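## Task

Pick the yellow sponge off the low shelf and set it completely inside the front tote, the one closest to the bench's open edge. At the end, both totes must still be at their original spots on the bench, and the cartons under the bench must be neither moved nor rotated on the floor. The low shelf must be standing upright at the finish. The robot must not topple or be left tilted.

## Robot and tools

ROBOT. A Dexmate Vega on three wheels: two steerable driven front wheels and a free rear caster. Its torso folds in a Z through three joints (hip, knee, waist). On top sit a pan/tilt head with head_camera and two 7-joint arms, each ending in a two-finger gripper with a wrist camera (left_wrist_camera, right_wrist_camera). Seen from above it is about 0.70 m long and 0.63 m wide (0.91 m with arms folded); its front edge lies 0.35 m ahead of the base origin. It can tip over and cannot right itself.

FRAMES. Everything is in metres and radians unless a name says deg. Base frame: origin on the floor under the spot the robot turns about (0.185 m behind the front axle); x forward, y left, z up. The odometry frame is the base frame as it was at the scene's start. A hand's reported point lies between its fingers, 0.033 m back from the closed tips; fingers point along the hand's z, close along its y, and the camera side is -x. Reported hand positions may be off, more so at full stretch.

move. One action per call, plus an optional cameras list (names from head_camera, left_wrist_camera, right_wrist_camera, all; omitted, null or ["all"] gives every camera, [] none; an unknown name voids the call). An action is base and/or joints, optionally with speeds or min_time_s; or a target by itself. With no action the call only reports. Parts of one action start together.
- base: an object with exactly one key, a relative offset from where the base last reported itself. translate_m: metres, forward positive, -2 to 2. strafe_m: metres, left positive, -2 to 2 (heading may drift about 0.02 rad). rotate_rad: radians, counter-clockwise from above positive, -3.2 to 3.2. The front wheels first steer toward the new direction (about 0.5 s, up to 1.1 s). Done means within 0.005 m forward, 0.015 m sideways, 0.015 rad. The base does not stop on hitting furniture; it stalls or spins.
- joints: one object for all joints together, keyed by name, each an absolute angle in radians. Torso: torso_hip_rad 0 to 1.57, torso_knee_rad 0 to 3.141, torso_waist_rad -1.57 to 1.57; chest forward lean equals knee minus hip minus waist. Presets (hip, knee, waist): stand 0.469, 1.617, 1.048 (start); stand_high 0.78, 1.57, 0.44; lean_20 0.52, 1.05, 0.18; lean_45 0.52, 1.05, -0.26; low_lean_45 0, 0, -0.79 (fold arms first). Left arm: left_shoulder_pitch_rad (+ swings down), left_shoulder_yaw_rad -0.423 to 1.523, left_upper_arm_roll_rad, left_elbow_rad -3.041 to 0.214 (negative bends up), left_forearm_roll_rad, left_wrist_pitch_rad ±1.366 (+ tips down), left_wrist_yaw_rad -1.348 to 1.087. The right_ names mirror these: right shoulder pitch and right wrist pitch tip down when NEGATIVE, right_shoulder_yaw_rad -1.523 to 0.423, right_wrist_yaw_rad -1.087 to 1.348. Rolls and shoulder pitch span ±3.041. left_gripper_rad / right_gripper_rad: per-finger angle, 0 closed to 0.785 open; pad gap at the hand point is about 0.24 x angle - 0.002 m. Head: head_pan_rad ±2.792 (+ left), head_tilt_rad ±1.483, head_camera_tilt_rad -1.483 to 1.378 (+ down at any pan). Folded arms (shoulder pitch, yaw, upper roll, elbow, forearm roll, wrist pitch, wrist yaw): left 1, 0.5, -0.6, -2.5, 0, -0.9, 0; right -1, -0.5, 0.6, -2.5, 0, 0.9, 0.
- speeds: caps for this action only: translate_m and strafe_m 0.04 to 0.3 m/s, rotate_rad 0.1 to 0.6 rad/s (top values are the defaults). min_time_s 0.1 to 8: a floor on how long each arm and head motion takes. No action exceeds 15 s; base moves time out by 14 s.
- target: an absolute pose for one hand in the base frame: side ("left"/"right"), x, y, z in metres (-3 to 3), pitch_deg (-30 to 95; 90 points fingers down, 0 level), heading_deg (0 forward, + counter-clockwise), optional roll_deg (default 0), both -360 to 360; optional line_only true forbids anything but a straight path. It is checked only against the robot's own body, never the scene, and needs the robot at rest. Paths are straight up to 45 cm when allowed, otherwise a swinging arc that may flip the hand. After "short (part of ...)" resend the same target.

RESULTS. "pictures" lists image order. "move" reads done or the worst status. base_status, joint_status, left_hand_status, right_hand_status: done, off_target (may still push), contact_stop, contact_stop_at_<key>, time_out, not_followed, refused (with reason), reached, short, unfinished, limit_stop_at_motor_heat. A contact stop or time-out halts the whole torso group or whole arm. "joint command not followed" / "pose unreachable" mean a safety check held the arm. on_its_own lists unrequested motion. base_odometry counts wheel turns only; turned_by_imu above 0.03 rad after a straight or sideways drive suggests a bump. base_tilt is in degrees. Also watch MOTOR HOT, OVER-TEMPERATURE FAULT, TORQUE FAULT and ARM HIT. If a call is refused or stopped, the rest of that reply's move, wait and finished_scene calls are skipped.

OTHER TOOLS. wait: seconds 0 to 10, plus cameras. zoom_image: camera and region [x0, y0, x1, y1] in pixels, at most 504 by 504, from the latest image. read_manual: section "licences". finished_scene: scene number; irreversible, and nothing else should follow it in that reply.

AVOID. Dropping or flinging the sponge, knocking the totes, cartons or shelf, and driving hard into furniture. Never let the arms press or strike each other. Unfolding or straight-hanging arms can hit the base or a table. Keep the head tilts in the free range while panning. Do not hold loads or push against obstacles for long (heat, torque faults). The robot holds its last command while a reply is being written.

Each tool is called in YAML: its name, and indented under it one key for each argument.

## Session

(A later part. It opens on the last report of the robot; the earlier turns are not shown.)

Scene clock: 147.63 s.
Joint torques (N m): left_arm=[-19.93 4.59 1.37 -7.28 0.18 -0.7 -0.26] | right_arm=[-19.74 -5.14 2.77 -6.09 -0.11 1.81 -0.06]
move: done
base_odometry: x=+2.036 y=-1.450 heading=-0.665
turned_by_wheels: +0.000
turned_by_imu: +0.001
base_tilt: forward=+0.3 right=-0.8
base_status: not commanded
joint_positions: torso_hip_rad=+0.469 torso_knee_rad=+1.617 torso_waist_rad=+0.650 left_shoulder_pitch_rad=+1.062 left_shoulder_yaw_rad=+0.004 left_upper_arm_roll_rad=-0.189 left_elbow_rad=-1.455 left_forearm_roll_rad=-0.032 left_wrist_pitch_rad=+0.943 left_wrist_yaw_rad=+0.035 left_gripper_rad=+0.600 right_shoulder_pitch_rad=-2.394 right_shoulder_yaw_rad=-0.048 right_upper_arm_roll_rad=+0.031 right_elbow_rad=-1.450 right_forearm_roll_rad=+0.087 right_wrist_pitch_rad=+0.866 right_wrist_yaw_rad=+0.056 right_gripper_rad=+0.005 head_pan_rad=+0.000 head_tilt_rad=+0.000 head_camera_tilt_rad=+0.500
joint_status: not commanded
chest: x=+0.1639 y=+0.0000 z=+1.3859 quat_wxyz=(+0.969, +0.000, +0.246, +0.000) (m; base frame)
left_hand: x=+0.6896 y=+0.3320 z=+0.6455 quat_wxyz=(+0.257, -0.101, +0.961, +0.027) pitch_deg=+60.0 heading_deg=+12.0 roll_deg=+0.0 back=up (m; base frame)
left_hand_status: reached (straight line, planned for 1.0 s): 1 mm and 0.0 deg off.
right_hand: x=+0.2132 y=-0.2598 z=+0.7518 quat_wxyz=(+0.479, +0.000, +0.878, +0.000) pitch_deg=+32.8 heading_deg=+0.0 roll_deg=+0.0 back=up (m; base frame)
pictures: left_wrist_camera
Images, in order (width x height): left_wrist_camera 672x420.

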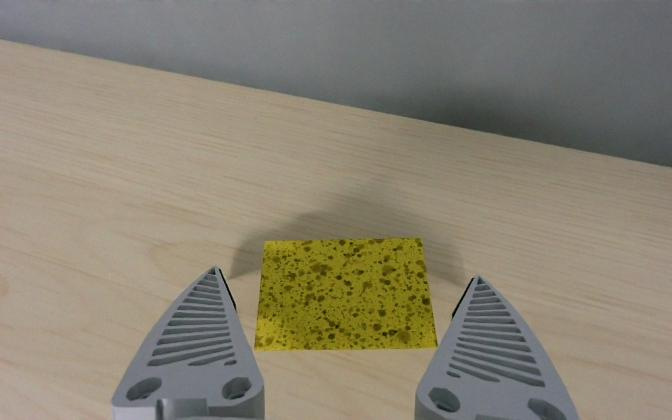

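move:
  joints: {"left_gripper_rad": 0.44}
  cameras: []

move:
  joints: {"left_gripper_rad": 0.36}
  cameras: []

move:
  joints: {"left_gripper_rad": 0.31}
  cameras: ["left_wrist_camera"]

move:
  target: {"side": "left", "x": 0.690, "y": 0.332, "z": 0.74, "pitch_deg": 60, "heading_deg": 12, "line_only": true}
  cameras: ["left_wrist_camera"]

Scene clock: 155.83 s.
Joint torques (N m): left_arm=[-21.62 1.51 3.84 -7.4 0.1 -2.09 0.3] | right_arm=[-21.09 -1.73 5.15 -6.1 0.35 1.71 0.38]
move: done
base_odometry: x=+2.036 y=-1.450 heading=-0.665
turned_by_wheels: +0.000
turned_by_imu: +0.001
base_tilt: forward=+0.3 right=-0.8
base_status: not commanded
joint_positions: torso_hip_rad=+0.469 torso_knee_rad=+1.617 torso_waist_rad=+0.650 left_shoulder_pitch_rad=+1.061 left_shoulder_yaw_rad=+0.004 left_upper_arm_roll_rad=-0.189 left_elbow_rad=-1.452 left_forearm_roll_rad=-0.032 left_wrist_pitch_rad=+0.941 left_wrist_yaw_rad=+0.035 left_gripper_rad=+0.440 right_shoulder_pitch_rad=-2.394 right_shoulder_yaw_rad=-0.048 right_upper_arm_roll_rad=+0.031 right_elbow_rad=-1.450 right_forearm_roll_rad=+0.087 right_wrist_pitch_rad=+0.866 right_wrist_yaw_rad=+0.056 right_gripper_rad=+0.005 head_pan_rad=+0.000 head_tilt_rad=+0.000 head_camera_tilt_rad=+0.500
joint_status: all done
chest: x=+0.1639 y=+0.0000 z=+1.3859 quat_wxyz=(+0.969, +0.000, +0.246, +0.000) (m; base frame)
left_hand: x=+0.6897 y=+0.3320 z=+0.6448 quat_wxyz=(+0.257, -0.101, +0.961, +0.027) pitch_deg=+60.0 heading_deg=+12.0 roll_deg=+0.0 back=up (m; base frame)
right_hand: x=+0.2132 y=-0.2598 z=+0.7518 quat_wxyz=(+0.479, +0.000, +0.878, +0.000) pitch_deg=+32.8 heading_deg=+0.0 roll_deg=+0.0 back=up (m; base frame)
pictures: none
No camera images: "cameras" was empty.

Scene clock: 156.37 s.
Joint torques (N m): left_arm=[-16.36 1.53 1.58 -9.32 -0.62 0.22 -0.17] | right_arm=[-19.58 -3.85 3.16 -6.19 -0.21 1.6 0.33]
move: done
base_odometry: x=+2.036 y=-1.450 heading=-0.665
turned_by_wheels: +0.000
turned_by_imu: +0.000
base_tilt: forward=+0.3 right=-0.8
base_status: not commanded
joint_positions: torso_hip_rad=+0.469 torso_knee_rad=+1.617 torso_waist_rad=+0.650 left_shoulder_pitch_rad=+1.061 left_shoulder_yaw_rad=+0.004 left_upper_arm_roll_rad=-0.189 left_elbow_rad=-1.452 left_forearm_roll_rad=-0.032 left_wrist_pitch_rad=+0.941 left_wrist_yaw_rad=+0.035 left_gripper_rad=+0.360 right_shoulder_pitch_rad=-2.394 right_shoulder_yaw_rad=-0.048 right_upper_arm_roll_rad=+0.031 right_elbow_rad=-1.450 right_forearm_roll_rad=+0.087 right_wrist_pitch_rad=+0.866 right_wrist_yaw_rad=+0.056 right_gripper_rad=+0.005 head_pan_rad=+0.000 head_tilt_rad=+0.000 head_camera_tilt_rad=+0.500
joint_status: all done
chest: x=+0.1639 y=+0.0000 z=+1.3859 quat_wxyz=(+0.969, +0.000, +0.246, +0.000) (m; base frame)
left_hand: x=+0.6898 y=+0.3321 z=+0.6449 quat_wxyz=(+0.257, -0.101, +0.961, +0.027) pitch_deg=+60.0 heading_deg=+12.0 roll_deg=+0.0 back=up (m; base frame)
right_hand: x=+0.2132 y=-0.2598 z=+0.7518 quat_wxyz=(+0.479, +0.000, +0.878, +0.000) pitch_deg=+32.8 heading_deg=+0.0 roll_deg=+0.0 back=up (m; base frame)
pictures: none
No camera images: "cameras" was empty.

Scene clock: 156.83 s.
Joint torques (N m): left_arm=[-17.75 2.84 3.23 -9.62 0.42 -0.75 0.46] | right_arm=[-22.28 -3.13 6.25 -7.32 0.31 1.56 0.24]
move: done
base_odometry: x=+2.036 y=-1.450 heading=-0.665
turned_by_wheels: +0.000
turned_by_imu: +0.000
base_tilt: forward=+0.3 right=-0.8
base_status: not commanded
joint_positions: torso_hip_rad=+0.469 torso_knee_rad=+1.617 torso_waist_rad=+0.650 left_shoulder_pitch_rad=+1.061 left_shoulder_yaw_rad=+0.004 left_upper_arm_roll_rad=-0.189 left_elbow_rad=-1.452 left_forearm_roll_rad=-0.032 left_wrist_pitch_rad=+0.941 left_wrist_yaw_rad=+0.035 left_gripper_rad=+0.310 right_shoulder_pitch_rad=-2.394 right_shoulder_yaw_rad=-0.048 right_upper_arm_roll_rad=+0.031 right_elbow_rad=-1.450 right_forearm_roll_rad=+0.087 right_wrist_pitch_rad=+0.866 right_wrist_yaw_rad=+0.056 right_gripper_rad=+0.005 head_pan_rad=+0.000 head_tilt_rad=+0.000 head_camera_tilt_rad=+0.500
joint_status: all done
chest: x=+0.1639 y=+0.0000 z=+1.3859 quat_wxyz=(+0.969, +0.000, +0.246, +0.000) (m; base frame)
left_hand: x=+0.6898 y=+0.3321 z=+0.6449 quat_wxyz=(+0.257, -0.101, +0.961, +0.027) pitch_deg=+60.0 heading_deg=+12.0 roll_deg=+0.0 back=up (m; base frame)
right_hand: x=+0.2132 y=-0.2598 z=+0.7518 quat_wxyz=(+0.479, +0.000, +0.878, +0.000) pitch_deg=+32.8 heading_deg=+0.0 roll_deg=+0.0 back=up (m; base frame)
pictures: left_wrist_camera
Images, in order (width x height): left_wrist_camera 672x420.

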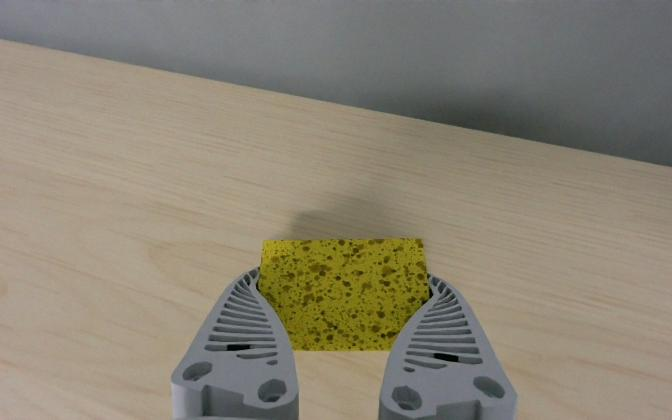

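Scene clock: 159.60 s.
Joint torques (N m): left_arm=[-6.91 -0.35 0.15 -9.96 -0.71 -0.64 0.27] | right_arm=[-20.49 -5.07 3.24 -4.71 0.17 2.33 0.15]
move: done
base_odometry: x=+2.036 y=-1.450 heading=-0.665
turned_by_wheels: +0.000
turned_by_imu: +0.000
base_tilt: forward=+0.3 right=-0.8
base_status: not commanded
joint_positions: torso_hip_rad=+0.469 torso_knee_rad=+1.617 torso_waist_rad=+0.650 left_shoulder_pitch_rad=+1.082 left_shoulder_yaw_rad=-0.004 left_upper_arm_roll_rad=-0.195 left_elbow_rad=-1.827 left_forearm_roll_rad=-0.041 left_wrist_pitch_rad=+1.293 left_wrist_yaw_rad=+0.048 left_gripper_rad=+0.310 right_shoulder_pitch_rad=-2.394 right_shoulder_yaw_rad=-0.048 right_upper_arm_roll_rad=+0.031 right_elbow_rad=-1.450 right_forearm_roll_rad=+0.087 right_wrist_pitch_rad=+0.866 right_wrist_yaw_rad=+0.056 right_gripper_rad=+0.005 head_pan_rad=+0.000 head_tilt_rad=+0.000 head_camera_tilt_rad=+0.500
joint_status: not commanded
chest: x=+0.1639 y=+0.0000 z=+1.3859 quat_wxyz=(+0.969, +0.000, +0.246, +0.000) (m; base frame)
left_hand: x=+0.6903 y=+0.3320 z=+0.7392 quat_wxyz=(+0.258, -0.101, +0.961, +0.027) pitch_deg=+60.0 heading_deg=+12.0 roll_deg=+0.0 back=up (m; base frame)
left_hand_status: reached (straight line, planned for 1.5 s): 1 mm and 0.0 deg off.
right_hand: x=+0.2132 y=-0.2598 z=+0.7518 quat_wxyz=(+0.479, +0.000, +0.878, +0.000) pitch_deg=+32.8 heading_deg=+0.0 roll_deg=+0.0 back=up (m; base frame)
pictures: left_wrist_camera
Images, in order (width x height): left_wrist_camera 672x420.

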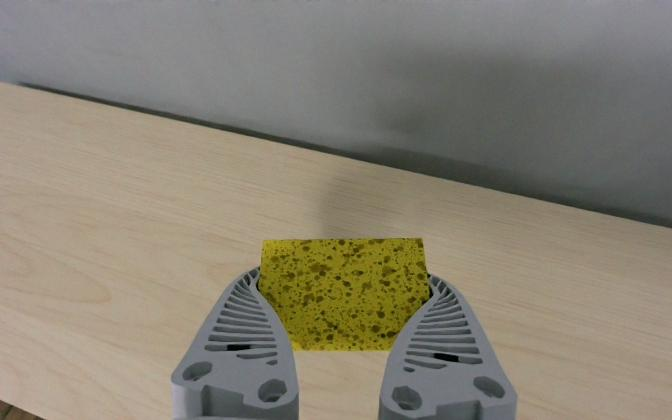

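move:
  joints: {"torso_waist_rad": 1.048, "head_camera_tilt_rad": 0.5}
  cameras: []

move:
  base: {"translate_m": -1.9}
  cameras: ["head_camera"]

move:
  base: {"rotate_rad": -1.571}
  joints: {"head_camera_tilt_rad": 0.55}
  cameras: ["head_camera", "left_wrist_camera"]

Scene clock: 206.47 s.
Joint torques (N m): left_arm=[-11 3.56 2.21 -12.31 -0.57 -0.36 -0.15] | right_arm=[-14.39 -2.81 4.28 -12.58 -0.18 3.38 -0.18]
move: done
base_odometry: x=+2.036 y=-1.450 heading=-0.665
turned_by_wheels: +0.000
turned_by_imu: +0.001
base_tilt: forward=+0.2 right=-0.8
base_status: not commanded
joint_positions: torso_hip_rad=+0.469 torso_knee_rad=+1.617 torso_waist_rad=+1.048 left_shoulder_pitch_rad=+1.082 left_shoulder_yaw_rad=-0.004 left_upper_arm_roll_rad=-0.195 left_elbow_rad=-1.831 left_forearm_roll_rad=-0.041 left_wrist_pitch_rad=+1.297 left_wrist_yaw_rad=+0.049 left_gripper_rad=+0.310 right_shoulder_pitch_rad=-2.394 right_shoulder_yaw_rad=-0.048 right_upper_arm_roll_rad=+0.031 right_elbow_rad=-1.450 right_forearm_roll_rad=+0.087 right_wrist_pitch_rad=+0.866 right_wrist_yaw_rad=+0.056 right_gripper_rad=+0.005 head_pan_rad=+0.000 head_tilt_rad=+0.000 head_camera_tilt_rad=+0.500
joint_status: all done
chest: x=-0.0111 y=+0.0000 z=+1.4155 quat_wxyz=(+0.999, +0.000, +0.050, +0.000) (m; base frame)
left_hand: x=+0.7242 y=+0.3319 z=+1.0240 quat_wxyz=(+0.442, -0.104, +0.891, +0.007) pitch_deg=+37.5 heading_deg=+7.5 roll_deg=-5.8 back=up (m; base frame)
right_hand: x=+0.2801 y=-0.2598 z=+0.8499 quat_wxyz=(+0.643, +0.000, +0.766, +0.000) pitch_deg=+10.0 heading_deg=+0.0 roll_deg=+0.0 back=up (m; base frame)
pictures: none
No camera images: "cameras" was empty.

Scene clock: 214.53 s.
Joint torques (N m): left_arm=[-11.46 2.49 1.99 -10.39 -0.19 -0.89 -0.05] | right_arm=[-15.14 -1.27 4.72 -9.5 -0.24 2.53 0.32]
move: done
base_odometry: x=+0.542 y=-0.277 heading=-0.667
turned_by_wheels: -0.002
turned_by_imu: -0.013
base_tilt: forward=+0.2 right=-0.8
base_status: done
joint_positions: torso_hip_rad=+0.469 torso_knee_rad=+1.617 torso_waist_rad=+1.048 left_shoulder_pitch_rad=+1.082 left_shoulder_yaw_rad=-0.004 left_upper_arm_roll_rad=-0.195 left_elbow_rad=-1.831 left_forearm_roll_rad=-0.041 left_wrist_pitch_rad=+1.297 left_wrist_yaw_rad=+0.049 left_gripper_rad=+0.310 right_shoulder_pitch_rad=-2.394 right_shoulder_yaw_rad=-0.048 right_upper_arm_roll_rad=+0.031 right_elbow_rad=-1.450 right_forearm_roll_rad=+0.087 right_wrist_pitch_rad=+0.866 right_wrist_yaw_rad=+0.056 right_gripper_rad=+0.005 head_pan_rad=+0.000 head_tilt_rad=+0.000 head_camera_tilt_rad=+0.500
joint_status: not commanded
chest: x=-0.0112 y=+0.0000 z=+1.4155 quat_wxyz=(+0.999, +0.000, +0.050, +0.000) (m; base frame)
left_hand: x=+0.7242 y=+0.3320 z=+1.0240 quat_wxyz=(+0.442, -0.104, +0.891, +0.007) pitch_deg=+37.5 heading_deg=+7.5 roll_deg=-5.8 back=up (m; base frame)
right_hand: x=+0.2800 y=-0.2598 z=+0.8500 quat_wxyz=(+0.643, +0.000, +0.766, +0.000) pitch_deg=+10.0 heading_deg=+0.0 roll_deg=+0.0 back=up (m; base frame)
pictures: head_camera
Images, in order (width x height): head_camera 896x560.

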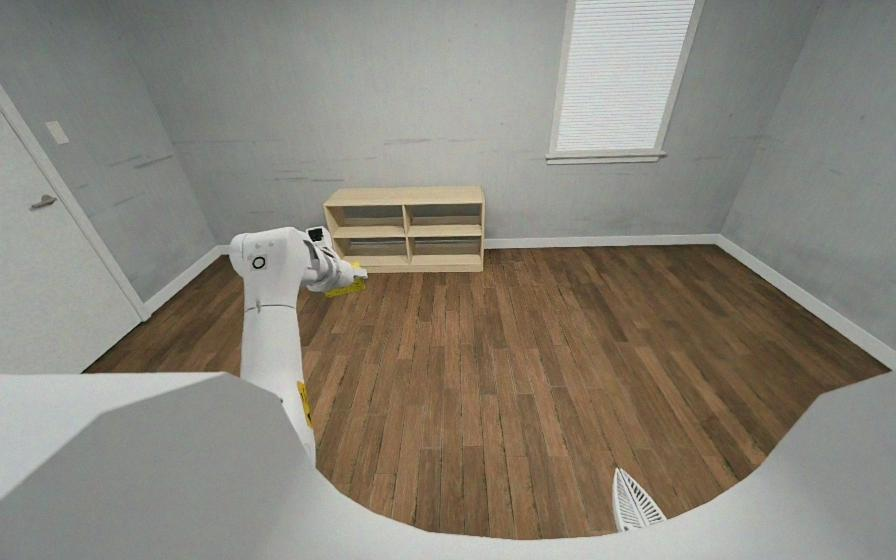

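Scene clock: 218.70 s.
Joint torques (N m): left_arm=[-11.28 2.31 -0.98 -11.94 -0.67 -1.32 -0.04] | right_arm=[-12.57 -1.54 1.87 -8.36 -0.41 3.39 -0.02]
move: done
base_odometry: x=+0.544 y=-0.277 heading=-2.241
turned_by_wheels: -1.574
turned_by_imu: -1.563
base_tilt: forward=+0.2 right=-0.8
base_status: done
joint_positions: torso_hip_rad=+0.469 torso_knee_rad=+1.617 torso_waist_rad=+1.048 left_shoulder_pitch_rad=+1.082 left_shoulder_yaw_rad=-0.004 left_upper_arm_roll_rad=-0.195 left_elbow_rad=-1.831 left_forearm_roll_rad=-0.041 left_wrist_pitch_rad=+1.297 left_wrist_yaw_rad=+0.049 left_gripper_rad=+0.310 right_shoulder_pitch_rad=-2.394 right_shoulder_yaw_rad=-0.048 right_upper_arm_roll_rad=+0.031 right_elbow_rad=-1.450 right_forearm_roll_rad=+0.087 right_wrist_pitch_rad=+0.866 right_wrist_yaw_rad=+0.056 right_gripper_rad=+0.005 head_pan_rad=+0.000 head_tilt_rad=+0.000 head_camera_tilt_rad=+0.550
joint_status: all done
chest: x=-0.0112 y=+0.0000 z=+1.4155 quat_wxyz=(+0.999, +0.000, +0.050, +0.000) (m; base frame)
left_hand: x=+0.7242 y=+0.3320 z=+1.0240 quat_wxyz=(+0.442, -0.104, +0.891, +0.007) pitch_deg=+37.5 heading_deg=+7.5 roll_deg=-5.8 back=up (m; base frame)
right_hand: x=+0.2800 y=-0.2598 z=+0.8500 quat_wxyz=(+0.643, +0.000, +0.766, +0.000) pitch_deg=+10.0 heading_deg=+0.0 roll_deg=+0.0 back=up (m; base frame)
pictures: head_camera, left_wrist_camera
Images, in order (width x height): head_camera 896x560, left_wrist_camera 672x420.

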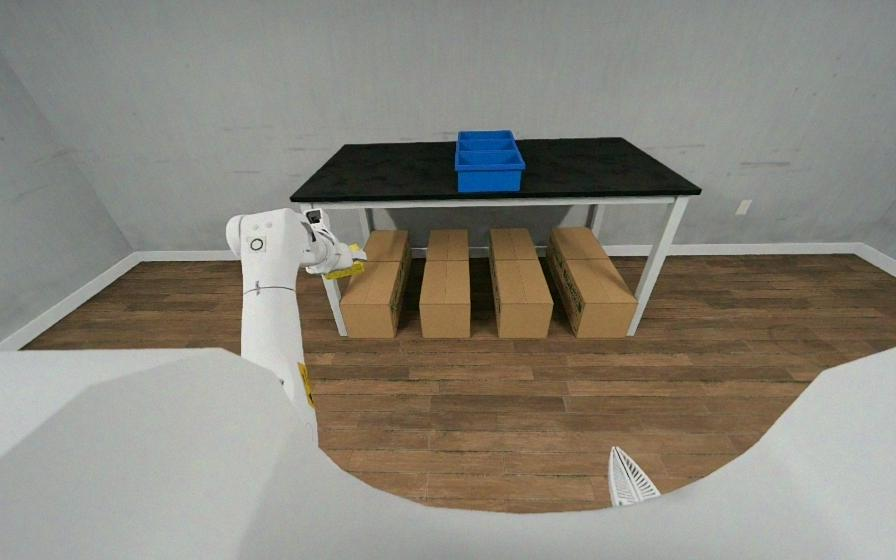

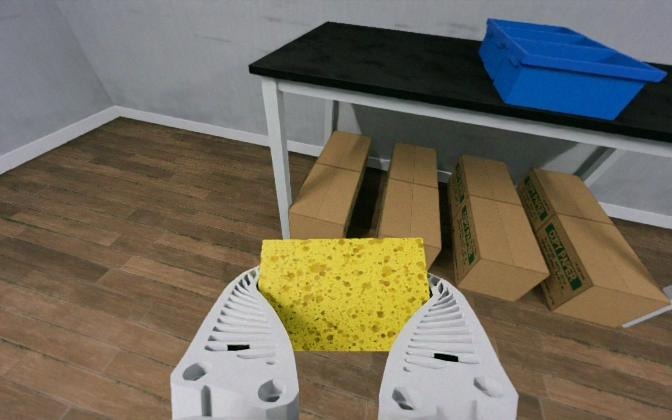

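move:
  base: {"strafe_m": -0.38}
  cameras: []

move:
  joints: {"left_shoulder_pitch_rad": 0.3, "left_shoulder_yaw_rad": 1.2, "left_elbow_rad": -0.5, "left_wrist_pitch_rad": 0, "left_wrist_yaw_rad": 0}
  cameras: ["head_camera", "left_wrist_camera"]

Scene clock: 233.13 s.
Joint torques (N m): left_arm=[-13.2 -0.09 -1.29 -13.36 -0.53 -0.98 0.02] | right_arm=[-14.8 -2.51 4.03 -9.13 -0.02 2.14 -0.22]
move: done
base_odometry: x=+0.248 y=-0.041 heading=-2.249
turned_by_wheels: -0.008
turned_by_imu: -0.003
base_tilt: forward=+0.2 right=-0.7
base_status: done
joint_positions: torso_hip_rad=+0.469 torso_knee_rad=+1.617 torso_waist_rad=+1.048 left_shoulder_pitch_rad=+1.082 left_shoulder_yaw_rad=-0.004 left_upper_arm_roll_rad=-0.195 left_elbow_rad=-1.831 left_forearm_roll_rad=-0.041 left_wrist_pitch_rad=+1.297 left_wrist_yaw_rad=+0.049 left_gripper_rad=+0.310 right_shoulder_pitch_rad=-2.394 right_shoulder_yaw_rad=-0.048 right_upper_arm_roll_rad=+0.031 right_elbow_rad=-1.450 right_forearm_roll_rad=+0.087 right_wrist_pitch_rad=+0.866 right_wrist_yaw_rad=+0.056 right_gripper_rad=+0.005 head_pan_rad=+0.000 head_tilt_rad=+0.000 head_camera_tilt_rad=+0.550
joint_status: not commanded
chest: x=-0.0111 y=+0.0000 z=+1.4155 quat_wxyz=(+0.999, +0.000, +0.050, +0.000) (m; base frame)
left_hand: x=+0.7242 y=+0.3320 z=+1.0240 quat_wxyz=(+0.442, -0.104, +0.891, +0.007) pitch_deg=+37.5 heading_deg=+7.5 roll_deg=-5.8 back=up (m; base frame)
right_hand: x=+0.2800 y=-0.2598 z=+0.8500 quat_wxyz=(+0.643, +0.000, +0.766, +0.000) pitch_deg=+10.0 heading_deg=+0.0 roll_deg=+0.0 back=up (m; base frame)
pictures: none
No camera images: "cameras" was empty.

Scene clock: 238.83 s.
Joint torques (N m): left_arm=[-19.81 9.14 -1.1 -7.97 0.23 -1.21 0.05] | right_arm=[-11.21 -0.95 1.99 -6.23 0.17 2.6 -0.29]
move: done
base_odometry: x=+0.248 y=-0.041 heading=-2.249
turned_by_wheels: +0.000
turned_by_imu: +0.001
base_tilt: forward=+0.2 right=-0.8
base_status: not commanded
joint_positions: torso_hip_rad=+0.469 torso_knee_rad=+1.617 torso_waist_rad=+1.048 left_shoulder_pitch_rad=+0.303 left_shoulder_yaw_rad=+1.197 left_upper_arm_roll_rad=-0.195 left_elbow_rad=-0.504 left_forearm_roll_rad=-0.041 left_wrist_pitch_rad=+0.004 left_wrist_yaw_rad=+0.000 left_gripper_rad=+0.310 right_shoulder_pitch_rad=-2.394 right_shoulder_yaw_rad=-0.048 right_upper_arm_roll_rad=+0.031 right_elbow_rad=-1.450 right_forearm_roll_rad=+0.087 right_wrist_pitch_rad=+0.866 right_wrist_yaw_rad=+0.056 right_gripper_rad=+0.005 head_pan_rad=+0.000 head_tilt_rad=+0.000 head_camera_tilt_rad=+0.550
joint_status: all done
chest: x=-0.0111 y=+0.0000 z=+1.4155 quat_wxyz=(+0.999, +0.000, +0.050, +0.000) (m; base frame)
left_hand: x=+0.4043 y=+1.0864 z=+1.6167 quat_wxyz=(+0.656, -0.270, +0.506, +0.490) pitch_deg=-19.9 heading_deg=+64.8 roll_deg=+8.7 back=up (m; base frame)
right_hand: x=+0.2800 y=-0.2598 z=+0.8500 quat_wxyz=(+0.643, +0.000, +0.766, +0.000) pitch_deg=+10.0 heading_deg=+0.0 roll_deg=+0.0 back=up (m; base frame)
pictures: head_camera, left_wrist_camera
Images, in order (width x height): head_camera 896x560, left_wrist_camera 672x420.

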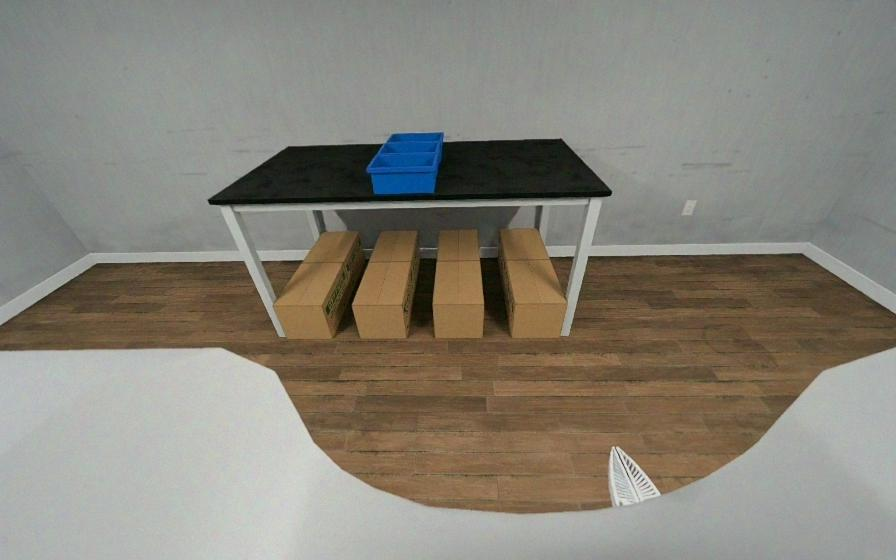

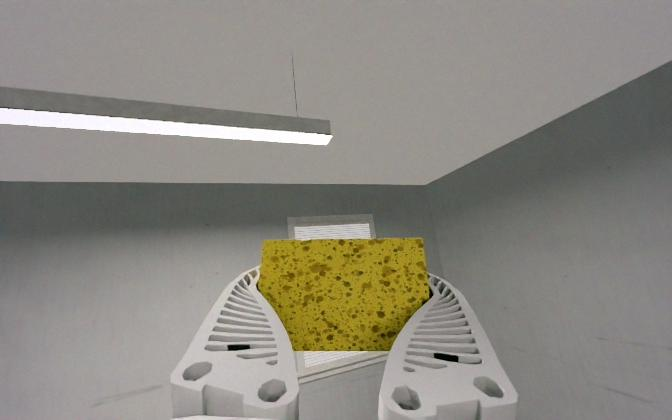

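move:
  joints: {"left_upper_arm_roll_rad": 2.6, "left_forearm_roll_rad": -2.6}
  cameras: ["left_wrist_camera"]

move:
  joints: {"left_shoulder_pitch_rad": -0.9, "left_shoulder_yaw_rad": 0.4, "left_elbow_rad": -1.5, "left_wrist_pitch_rad": 0.3, "left_wrist_yaw_rad": 0.4}
  cameras: ["head_camera", "left_wrist_camera"]

Scene clock: 254.00 s.
Joint torques (N m): left_arm=[-20.23 9.78 0.54 11.16 -0.89 -0.98 0.52] | right_arm=[-13.68 -2.73 2.72 -10.79 -0.08 2.24 -0.24]
move: done
base_odometry: x=+0.248 y=-0.041 heading=-2.249
turned_by_wheels: +0.000
turned_by_imu: +0.002
base_tilt: forward=+0.2 right=-0.8
base_status: not commanded
joint_positions: torso_hip_rad=+0.469 torso_knee_rad=+1.617 torso_waist_rad=+1.048 left_shoulder_pitch_rad=+0.300 left_shoulder_yaw_rad=+1.200 left_upper_arm_roll_rad=+2.596 left_elbow_rad=-0.500 left_forearm_roll_rad=-2.597 left_wrist_pitch_rad=+0.000 left_wrist_yaw_rad=+0.000 left_gripper_rad=+0.310 right_shoulder_pitch_rad=-2.394 right_shoulder_yaw_rad=-0.048 right_upper_arm_roll_rad=+0.031 right_elbow_rad=-1.450 right_forearm_roll_rad=+0.087 right_wrist_pitch_rad=+0.866 right_wrist_yaw_rad=+0.056 right_gripper_rad=+0.005 head_pan_rad=+0.000 head_tilt_rad=+0.000 head_camera_tilt_rad=+0.550
joint_status: all done
chest: x=-0.0111 y=+0.0000 z=+1.4155 quat_wxyz=(+0.999, +0.000, +0.050, +0.000) (m; base frame)
left_hand: x=+0.3643 y=+0.9967 z=+0.9328 quat_wxyz=(+0.336, -0.343, +0.823, +0.302) pitch_deg=+36.3 heading_deg=+64.5 roll_deg=+19.3 back=up (m; base frame)
right_hand: x=+0.2800 y=-0.2598 z=+0.8500 quat_wxyz=(+0.643, +0.000, +0.766, +0.000) pitch_deg=+10.0 heading_deg=+0.0 roll_deg=+0.0 back=up (m; base frame)
pictures: left_wrist_camera
Images, in order (width x height): left_wrist_camera 672x420.

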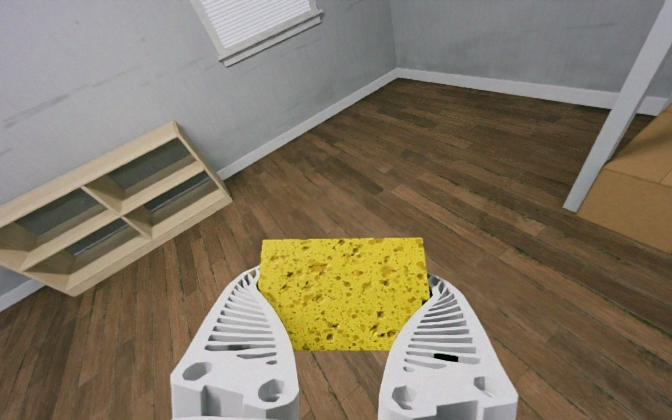

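Scene clock: 259.30 s.
Joint torques (N m): left_arm=[-28.01 -1.17 -4.27 8.66 -0.87 -0.77 0.76] | right_arm=[-13.16 -2.57 3.86 -7.1 0.35 1.93 0.03]
move: done
base_odometry: x=+0.248 y=-0.041 heading=-2.249
turned_by_wheels: +0.000
turned_by_imu: +0.001
base_tilt: forward=+0.2 right=-0.8
base_status: not commanded
joint_positions: torso_hip_rad=+0.469 torso_knee_rad=+1.617 torso_waist_rad=+1.048 left_shoulder_pitch_rad=-0.896 left_shoulder_yaw_rad=+0.403 left_upper_arm_roll_rad=+2.600 left_elbow_rad=-1.497 left_forearm_roll_rad=-2.600 left_wrist_pitch_rad=+0.299 left_wrist_yaw_rad=+0.399 left_gripper_rad=+0.310 right_shoulder_pitch_rad=-2.394 right_shoulder_yaw_rad=-0.048 right_upper_arm_roll_rad=+0.031 right_elbow_rad=-1.450 right_forearm_roll_rad=+0.087 right_wrist_pitch_rad=+0.866 right_wrist_yaw_rad=+0.056 right_gripper_rad=+0.005 head_pan_rad=+0.000 head_tilt_rad=+0.000 head_camera_tilt_rad=+0.550
joint_status: all done
chest: x=-0.0111 y=+0.0000 z=+1.4155 quat_wxyz=(+0.999, +0.000, +0.050, +0.000) (m; base frame)
left_hand: x=+0.7781 y=+0.1687 z=+1.2472 quat_wxyz=(+0.410, +0.085, +0.908, +0.020) pitch_deg=+41.5 heading_deg=-2.5 roll_deg=+8.2 back=up (m; base frame)
right_hand: x=+0.2800 y=-0.2598 z=+0.8500 quat_wxyz=(+0.643, +0.000, +0.766, +0.000) pitch_deg=+10.0 heading_deg=+0.0 roll_deg=+0.0 back=up (m; base frame)
pictures: head_camera, left_wrist_camera
Images, in order (width x height): head_camera 896x560, left_wrist_camera 672x420.

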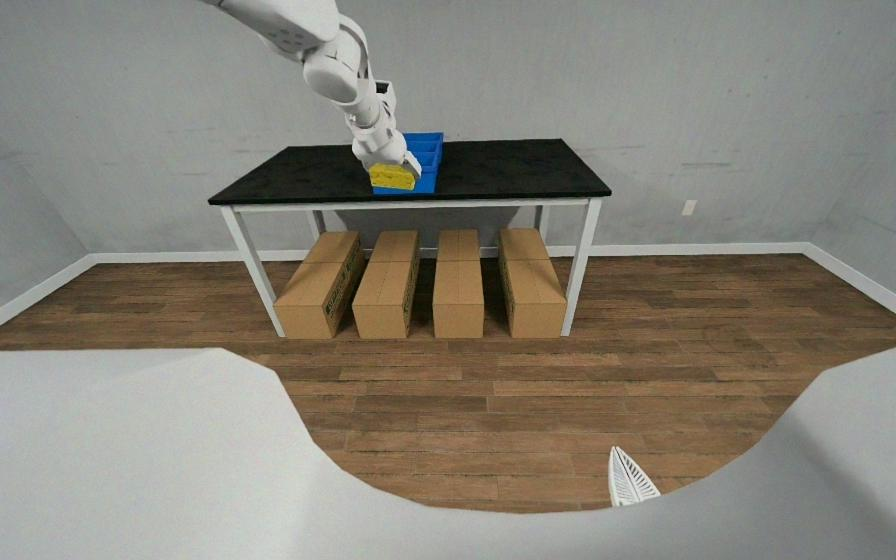

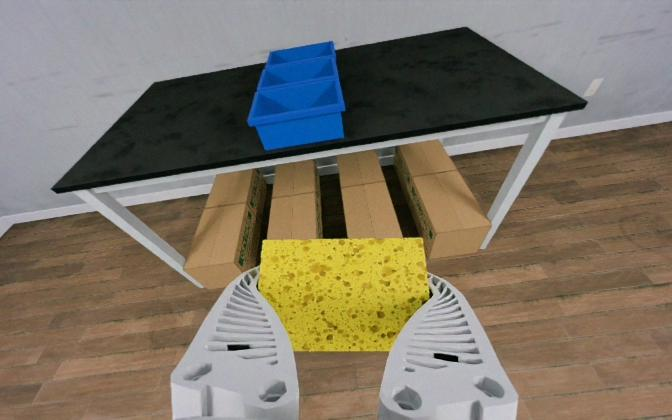

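move:
  target: {"side": "left", "x": 0.74, "y": 0.22, "z": 1.22, "pitch_deg": 60, "heading_deg": 0, "line_only": true}
  cameras: ["left_wrist_camera"]

Scene clock: 266.73 s.
Joint torques (N m): left_arm=[-17.24 -1.28 -5.77 11.11 -0.61 -0.46 -0.13] | right_arm=[-11.97 0.14 0.82 -10.11 -0.06 3.22 0.05]
move: done
base_odometry: x=+0.248 y=-0.041 heading=-2.249
turned_by_wheels: +0.000
turned_by_imu: +0.001
base_tilt: forward=+0.2 right=-0.7
base_status: not commanded
joint_positions: torso_hip_rad=+0.469 torso_knee_rad=+1.617 torso_waist_rad=+1.048 left_shoulder_pitch_rad=-0.764 left_shoulder_yaw_rad=+0.302 left_upper_arm_roll_rad=+2.593 left_elbow_rad=-0.936 left_forearm_roll_rad=-2.850 left_wrist_pitch_rad=+0.894 left_wrist_yaw_rad=+0.365 left_gripper_rad=+0.310 right_shoulder_pitch_rad=-2.394 right_shoulder_yaw_rad=-0.048 right_upper_arm_roll_rad=+0.031 right_elbow_rad=-1.450 right_forearm_roll_rad=+0.087 right_wrist_pitch_rad=+0.866 right_wrist_yaw_rad=+0.056 right_gripper_rad=+0.005 head_pan_rad=+0.000 head_tilt_rad=+0.000 head_camera_tilt_rad=+0.550
joint_status: not commanded
chest: x=-0.0111 y=+0.0000 z=+1.4155 quat_wxyz=(+0.999, +0.000, +0.050, +0.000) (m; base frame)
left_hand: x=+0.7403 y=+0.2200 z=+1.2202 quat_wxyz=(+0.260, +0.000, +0.966, +0.000) pitch_deg=+59.9 heading_deg=+0.1 roll_deg=+0.1 back=up (m; base frame)
left_hand_status: reached (straight line, planned for 2.3 s): 0 mm and 0.1 deg off.
right_hand: x=+0.2800 y=-0.2598 z=+0.8500 quat_wxyz=(+0.643, +0.000, +0.766, +0.000) pitch_deg=+10.0 heading_deg=+0.0 roll_deg=+0.0 back=up (m; base frame)
pictures: left_wrist_camera
Images, in order (width x height): left_wrist_camera 672x420.

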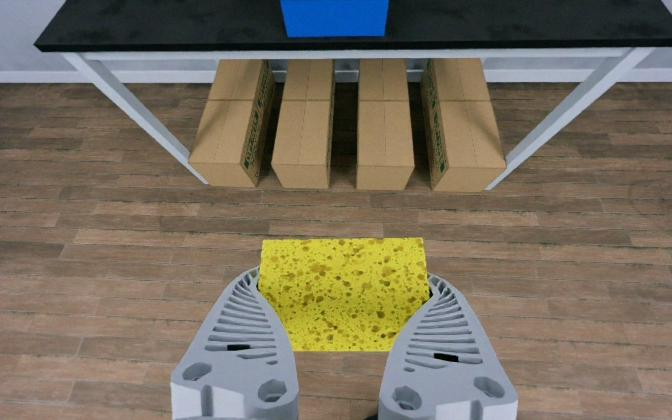

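move:
  base: {"translate_m": 0.8}
  speeds: {"translate_m": 0.15}
  cameras: ["head_camera", "left_wrist_camera"]

Scene clock: 278.67 s.
Joint torques (N m): left_arm=[-18.05 -0.85 -8.54 9.91 -0.43 -0.97 -0.45] | right_arm=[-12.46 -3.58 1.25 -9.52 0.08 1.91 -0.03]
move: done
base_odometry: x=-0.253 y=-0.665 heading=-2.248
turned_by_wheels: +0.001
turned_by_imu: +0.008
base_tilt: forward=+0.3 right=-0.8
base_status: done
joint_positions: torso_hip_rad=+0.469 torso_knee_rad=+1.617 torso_waist_rad=+1.048 left_shoulder_pitch_rad=-0.763 left_shoulder_yaw_rad=+0.302 left_upper_arm_roll_rad=+2.593 left_elbow_rad=-0.932 left_forearm_roll_rad=-2.851 left_wrist_pitch_rad=+0.897 left_wrist_yaw_rad=+0.365 left_gripper_rad=+0.310 right_shoulder_pitch_rad=-2.394 right_shoulder_yaw_rad=-0.048 right_upper_arm_roll_rad=+0.031 right_elbow_rad=-1.450 right_forearm_roll_rad=+0.087 right_wrist_pitch_rad=+0.866 right_wrist_yaw_rad=+0.056 right_gripper_rad=+0.005 head_pan_rad=+0.000 head_tilt_rad=+0.000 head_camera_tilt_rad=+0.550
joint_status: not commanded
chest: x=-0.0111 y=+0.0000 z=+1.4155 quat_wxyz=(+0.999, +0.000, +0.050, +0.000) (m; base frame)
left_hand: x=+0.7400 y=+0.2201 z=+1.2201 quat_wxyz=(+0.259, +0.000, +0.966, +0.000) pitch_deg=+60.0 heading_deg=+0.0 roll_deg=+0.0 back=up (m; base frame)
right_hand: x=+0.2801 y=-0.2598 z=+0.8500 quat_wxyz=(+0.643, +0.000, +0.766, +0.000) pitch_deg=+10.0 heading_deg=+0.0 roll_deg=+0.0 back=up (m; base frame)
pictures: head_camera, left_wrist_camera
Images, in order (width x height): head_camera 896x560, left_wrist_camera 672x420.

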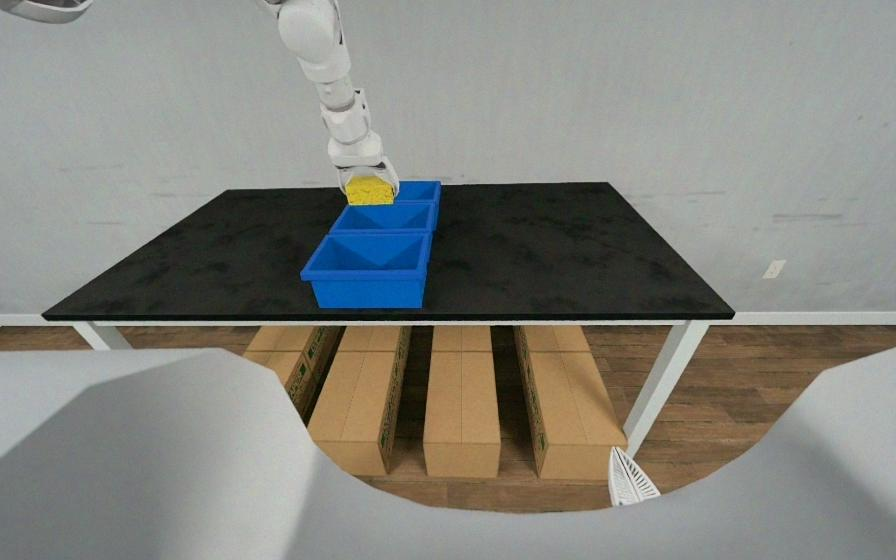

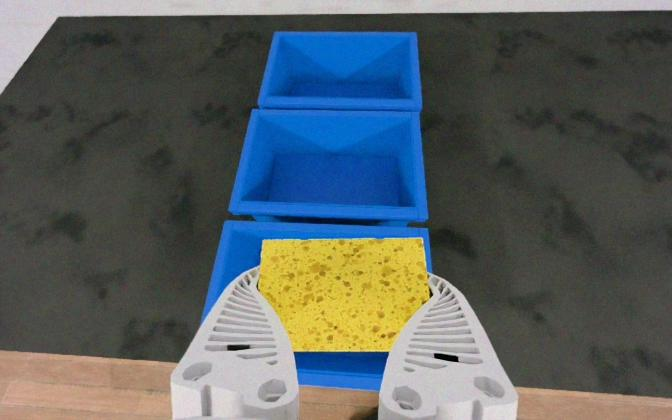

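move:
  target: {"side": "left", "x": 0.758, "y": 0.246, "z": 1.14, "pitch_deg": 70, "heading_deg": 0, "line_only": true}
  cameras: ["left_wrist_camera"]

Scene clock: 288.50 s.
Joint torques (N m): left_arm=[-18.75 -0.74 -6.35 11.27 -0.08 -0.38 0] | right_arm=[-13 -1.85 2.55 -9.42 0.02 3.27 -0.09]
move: refused
base_odometry: x=-0.253 y=-0.665 heading=-2.248
turned_by_wheels: +0.000
turned_by_imu: +0.000
base_tilt: forward=+0.2 right=-0.8
base_status: not commanded
joint_positions: torso_hip_rad=+0.469 torso_knee_rad=+1.617 torso_waist_rad=+1.048 left_shoulder_pitch_rad=-0.763 left_shoulder_yaw_rad=+0.302 left_upper_arm_roll_rad=+2.593 left_elbow_rad=-0.932 left_forearm_roll_rad=-2.851 left_wrist_pitch_rad=+0.897 left_wrist_yaw_rad=+0.365 left_gripper_rad=+0.310 right_shoulder_pitch_rad=-2.394 right_shoulder_yaw_rad=-0.048 right_upper_arm_roll_rad=+0.031 right_elbow_rad=-1.450 right_forearm_roll_rad=+0.087 right_wrist_pitch_rad=+0.866 right_wrist_yaw_rad=+0.056 right_gripper_rad=+0.005 head_pan_rad=+0.000 head_tilt_rad=+0.000 head_camera_tilt_rad=+0.550
joint_status: not commanded
chest: x=-0.0111 y=+0.0000 z=+1.4155 quat_wxyz=(+0.999, +0.000, +0.050, +0.000) (m; base frame)
left_hand: x=+0.7400 y=+0.2201 z=+1.2201 quat_wxyz=(+0.259, +0.000, +0.966, +0.000) pitch_deg=+60.0 heading_deg=+0.0 roll_deg=+0.0 back=up (m; base frame)
left_hand_status: refused: no posture of the arm gets there (out of reach): the closest leaves the hand 3.7 cm and 2 deg from the pose. Nothing moved. At pitch 55 a posture exists at this place; the way there is not checked.
right_hand: x=+0.2801 y=-0.2598 z=+0.8500 quat_wxyz=(+0.643, +0.000, +0.766, +0.000) pitch_deg=+10.0 heading_deg=+0.0 roll_deg=+0.0 back=up (m; base frame)
pictures: left_wrist_camera
Images, in order (width x height): left_wrist_camera 672x420.

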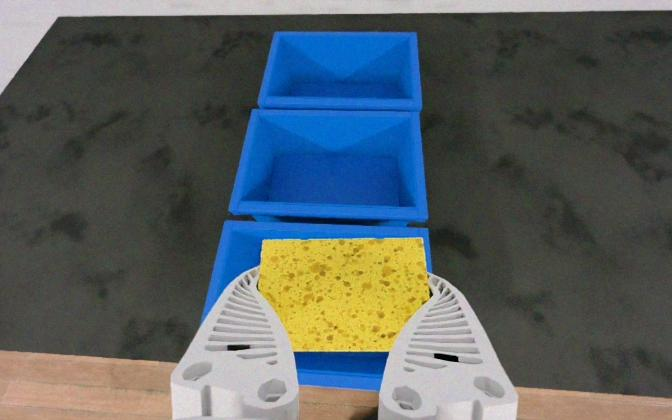

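move:
  base: {"translate_m": 0.12}
  speeds: {"translate_m": 0.08}
  cameras: ["left_wrist_camera"]

move:
  target: {"side": "left", "x": 0.638, "y": 0.246, "z": 1.17, "pitch_deg": 70, "heading_deg": 0, "line_only": true}
  cameras: ["head_camera", "left_wrist_camera"]

Scene clock: 298.47 s.
Joint torques (N m): left_arm=[-16.4 -3.46 -3.44 11.06 -0.12 -0.98 0.45] | right_arm=[-14.64 -0.37 2.76 -10.02 0.26 2.55 -0.44]
move: done
base_odometry: x=-0.328 y=-0.759 heading=-2.246
turned_by_wheels: +0.001
turned_by_imu: +0.003
base_tilt: forward=+0.2 right=-0.8
base_status: done
joint_positions: torso_hip_rad=+0.469 torso_knee_rad=+1.617 torso_waist_rad=+1.048 left_shoulder_pitch_rad=-0.763 left_shoulder_yaw_rad=+0.302 left_upper_arm_roll_rad=+2.593 left_elbow_rad=-0.932 left_forearm_roll_rad=-2.851 left_wrist_pitch_rad=+0.898 left_wrist_yaw_rad=+0.365 left_gripper_rad=+0.310 right_shoulder_pitch_rad=-2.394 right_shoulder_yaw_rad=-0.048 right_upper_arm_roll_rad=+0.031 right_elbow_rad=-1.450 right_forearm_roll_rad=+0.087 right_wrist_pitch_rad=+0.866 right_wrist_yaw_rad=+0.056 right_gripper_rad=+0.005 head_pan_rad=+0.000 head_tilt_rad=+0.000 head_camera_tilt_rad=+0.550
joint_status: not commanded
chest: x=-0.0111 y=+0.0000 z=+1.4155 quat_wxyz=(+0.999, +0.000, +0.050, +0.000) (m; base frame)
left_hand: x=+0.7400 y=+0.2201 z=+1.2201 quat_wxyz=(+0.259, +0.000, +0.966, +0.000) pitch_deg=+60.0 heading_deg=+0.0 roll_deg=+0.0 back=up (m; base frame)
right_hand: x=+0.2801 y=-0.2598 z=+0.8500 quat_wxyz=(+0.643, +0.000, +0.766, +0.000) pitch_deg=+10.0 heading_deg=+0.0 roll_deg=+0.0 back=up (m; base frame)
pictures: left_wrist_camera
Images, in order (width x height): left_wrist_camera 672x420.

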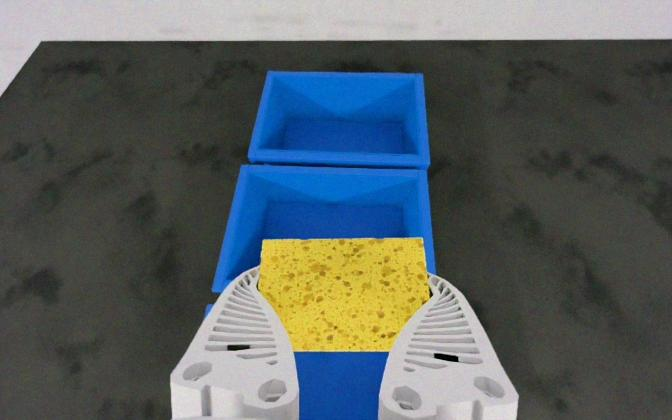

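Scene clock: 301.17 s.
Joint torques (N m): left_arm=[-27.46 -1.73 -3.8 9.02 -0.73 0.42 -0.06] | right_arm=[-12.46 -3.4 2.15 -7.85 0.09 1.5 -0.32]
move: done
base_odometry: x=-0.328 y=-0.759 heading=-2.246
turned_by_wheels: +0.000
turned_by_imu: +0.000
base_tilt: forward=+0.2 right=-0.8
base_status: not commanded
joint_positions: torso_hip_rad=+0.469 torso_knee_rad=+1.617 torso_waist_rad=+1.048 left_shoulder_pitch_rad=-0.897 left_shoulder_yaw_rad=+0.452 left_upper_arm_roll_rad=+2.665 left_elbow_rad=-1.286 left_forearm_roll_rad=-2.901 left_wrist_pitch_rad=+0.878 left_wrist_yaw_rad=+0.442 left_gripper_rad=+0.310 right_shoulder_pitch_rad=-2.394 right_shoulder_yaw_rad=-0.048 right_upper_arm_roll_rad=+0.031 right_elbow_rad=-1.450 right_forearm_roll_rad=+0.087 right_wrist_pitch_rad=+0.866 right_wrist_yaw_rad=+0.056 right_gripper_rad=+0.005 head_pan_rad=+0.000 head_tilt_rad=+0.000 head_camera_tilt_rad=+0.550
joint_status: not commanded
chest: x=-0.0111 y=+0.0000 z=+1.4155 quat_wxyz=(+0.999, +0.000, +0.050, +0.000) (m; base frame)
left_hand: x=+0.6391 y=+0.2457 z=+1.1703 quat_wxyz=(+0.174, +0.000, +0.985, +0.000) pitch_deg=+69.9 heading_deg=+0.0 roll_deg=+0.0 back=up (m; base frame)
left_hand_status: reached (straight line, planned for 1.5 s): 1 mm and 0.1 deg off.
right_hand: x=+0.2801 y=-0.2598 z=+0.8500 quat_wxyz=(+0.643, +0.000, +0.766, +0.000) pitch_deg=+10.0 heading_deg=+0.0 roll_deg=+0.0 back=up (m; base frame)
pictures: head_camera, left_wrist_camera
Images, in order (width x height): head_camera 896x560, left_wrist_camera 672x420.

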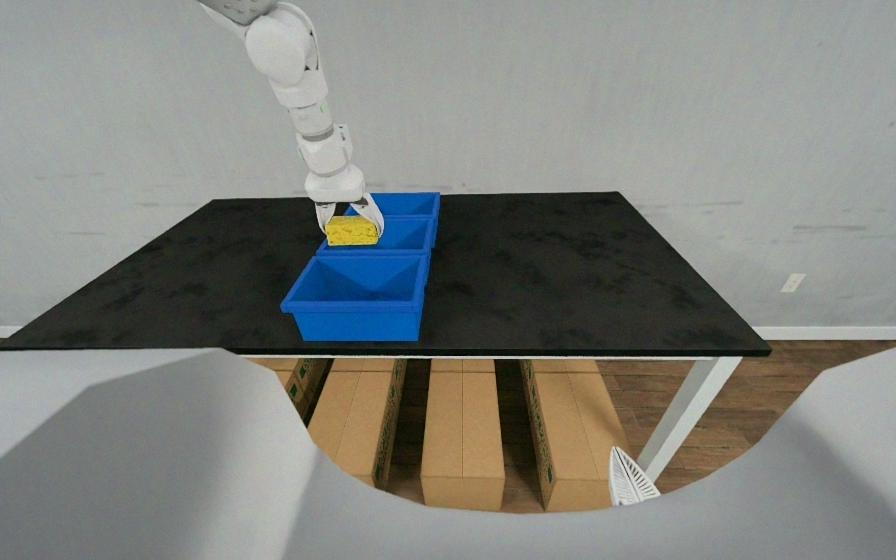

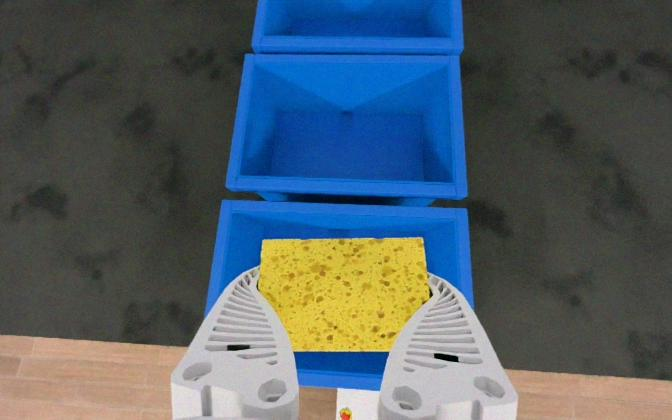

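move:
  target: {"side": "left", "x": 0.64, "y": 0.246, "z": 1.05, "pitch_deg": 70, "heading_deg": 0, "line_only": true}
  cameras: ["left_wrist_camera"]

Scene clock: 315.53 s.
Joint torques (N m): left_arm=[-15.39 -1.87 -4.74 6.48 -0.25 -1.07 -0.32] | right_arm=[-12.06 -1.13 3.73 -8.15 0.38 2.44 0.09]
move: done
base_odometry: x=-0.328 y=-0.759 heading=-2.246
turned_by_wheels: +0.000
turned_by_imu: +0.001
base_tilt: forward=+0.2 right=-0.8
base_status: not commanded
joint_positions: torso_hip_rad=+0.469 torso_knee_rad=+1.617 torso_waist_rad=+1.048 left_shoulder_pitch_rad=-0.723 left_shoulder_yaw_rad=+0.476 left_upper_arm_roll_rad=+2.685 left_elbow_rad=-1.400 left_forearm_roll_rad=-2.796 left_wrist_pitch_rad=+0.613 left_wrist_yaw_rad=+0.387 left_gripper_rad=+0.310 right_shoulder_pitch_rad=-2.394 right_shoulder_yaw_rad=-0.048 right_upper_arm_roll_rad=+0.031 right_elbow_rad=-1.450 right_forearm_roll_rad=+0.087 right_wrist_pitch_rad=+0.866 right_wrist_yaw_rad=+0.056 right_gripper_rad=+0.005 head_pan_rad=+0.000 head_tilt_rad=+0.000 head_camera_tilt_rad=+0.550
joint_status: not commanded
chest: x=-0.0111 y=+0.0000 z=+1.4155 quat_wxyz=(+0.999, +0.000, +0.050, +0.000) (m; base frame)
left_hand: x=+0.6402 y=+0.2460 z=+1.0519 quat_wxyz=(+0.174, +0.000, +0.985, +0.000) pitch_deg=+70.0 heading_deg=+0.0 roll_deg=+0.0 back=up (m; base frame)
left_hand_status: reached (straight line, planned for 1.2 s): 2 mm and 0.0 deg off.
right_hand: x=+0.2801 y=-0.2598 z=+0.8500 quat_wxyz=(+0.643, +0.000, +0.766, +0.000) pitch_deg=+10.0 heading_deg=+0.0 roll_deg=+0.0 back=up (m; base frame)
pictures: left_wrist_camera
Images, in order (width x height): left_wrist_camera 672x420.

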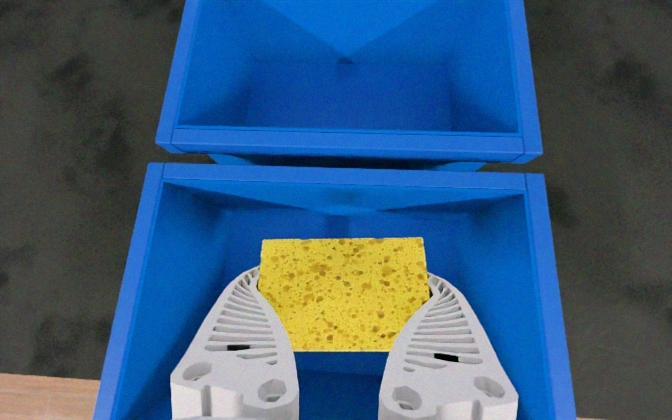

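move:
  target: {"side": "left", "x": 0.64, "y": 0.247, "z": 0.98, "pitch_deg": 70, "heading_deg": 0, "line_only": true}
  cameras: ["left_wrist_camera"]

move:
  target: {"side": "left", "x": 0.64, "y": 0.247, "z": 0.962, "pitch_deg": 70, "heading_deg": 0, "line_only": true}
  cameras: ["left_wrist_camera"]

Scene clock: 326.30 s.
Joint torques (N m): left_arm=[-15.88 -2.77 -6.27 8.04 0.22 -1.32 -0.5] | right_arm=[-11.06 -3.53 0.72 -8.56 -0.17 2.72 0.01]
move: done
base_odometry: x=-0.328 y=-0.759 heading=-2.246
turned_by_wheels: +0.000
turned_by_imu: +0.001
base_tilt: forward=+0.3 right=-0.8
base_status: not commanded
joint_positions: torso_hip_rad=+0.469 torso_knee_rad=+1.617 torso_waist_rad=+1.048 left_shoulder_pitch_rad=-0.586 left_shoulder_yaw_rad=+0.464 left_upper_arm_roll_rad=+2.691 left_elbow_rad=-1.388 left_forearm_roll_rad=-2.746 left_wrist_pitch_rad=+0.491 left_wrist_yaw_rad=+0.349 left_gripper_rad=+0.310 right_shoulder_pitch_rad=-2.394 right_shoulder_yaw_rad=-0.048 right_upper_arm_roll_rad=+0.031 right_elbow_rad=-1.450 right_forearm_roll_rad=+0.087 right_wrist_pitch_rad=+0.866 right_wrist_yaw_rad=+0.056 right_gripper_rad=+0.005 head_pan_rad=+0.000 head_tilt_rad=+0.000 head_camera_tilt_rad=+0.550
joint_status: not commanded
chest: x=-0.0111 y=+0.0000 z=+1.4155 quat_wxyz=(+0.999, +0.000, +0.050, +0.000) (m; base frame)
left_hand: x=+0.6401 y=+0.2469 z=+0.9820 quat_wxyz=(+0.174, +0.000, +0.985, +0.000) pitch_deg=+70.0 heading_deg=+0.0 roll_deg=+0.0 back=up (m; base frame)
left_hand_status: reached (straight line, planned for 0.8 s): 2 mm and 0.0 deg off.
right_hand: x=+0.2801 y=-0.2598 z=+0.8500 quat_wxyz=(+0.643, +0.000, +0.766, +0.000) pitch_deg=+10.0 heading_deg=+0.0 roll_deg=+0.0 back=up (m; base frame)
pictures: left_wrist_camera
Images, in order (width x height): left_wrist_camera 672x420.

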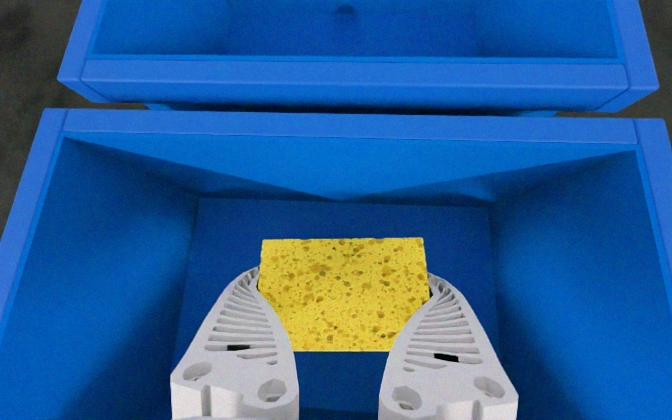

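Scene clock: 327.53 s.
Joint torques (N m): left_arm=[-13.06 -0.53 -4.44 10.47 0.53 -1.81 -0.5] | right_arm=[-11.1 -3.88 3.31 -7.72 0.6 2.22 0.03]
move: done
base_odometry: x=-0.328 y=-0.759 heading=-2.246
turned_by_wheels: +0.000
turned_by_imu: +0.000
base_tilt: forward=+0.2 right=-0.8
base_status: not commanded
joint_positions: torso_hip_rad=+0.469 torso_knee_rad=+1.617 torso_waist_rad=+1.048 left_shoulder_pitch_rad=-0.546 left_shoulder_yaw_rad=+0.457 left_upper_arm_roll_rad=+2.692 left_elbow_rad=-1.375 left_forearm_roll_rad=-2.736 left_wrist_pitch_rad=+0.463 left_wrist_yaw_rad=+0.338 left_gripper_rad=+0.310 right_shoulder_pitch_rad=-2.394 right_shoulder_yaw_rad=-0.048 right_upper_arm_roll_rad=+0.031 right_elbow_rad=-1.450 right_forearm_roll_rad=+0.087 right_wrist_pitch_rad=+0.866 right_wrist_yaw_rad=+0.056 right_gripper_rad=+0.005 head_pan_rad=+0.000 head_tilt_rad=+0.000 head_camera_tilt_rad=+0.550
joint_status: not commanded
chest: x=-0.0111 y=+0.0000 z=+1.4155 quat_wxyz=(+0.999, +0.000, +0.050, +0.000) (m; base frame)
left_hand: x=+0.6401 y=+0.2469 z=+0.9638 quat_wxyz=(+0.174, +0.000, +0.985, +0.000) pitch_deg=+70.0 heading_deg=+0.0 roll_deg=+0.0 back=up (m; base frame)
left_hand_status: reached (straight line, planned for 0.4 s): 2 mm and 0.0 deg off.
right_hand: x=+0.2801 y=-0.2598 z=+0.8500 quat_wxyz=(+0.643, +0.000, +0.766, +0.000) pitch_deg=+10.0 heading_deg=+0.0 roll_deg=+0.0 back=up (m; base frame)
pictures: left_wrist_camera
Images, in order (width x height): left_wrist_camera 672x420.

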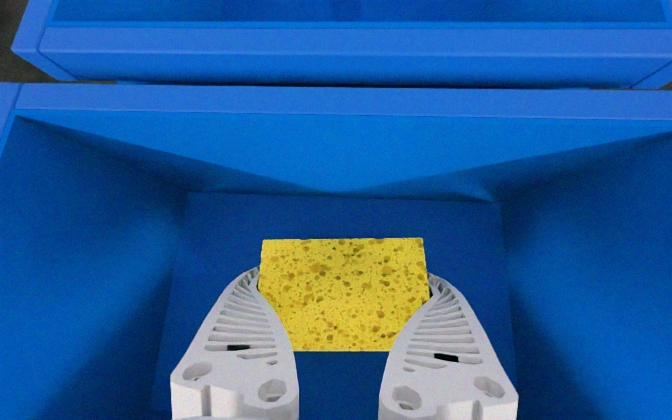

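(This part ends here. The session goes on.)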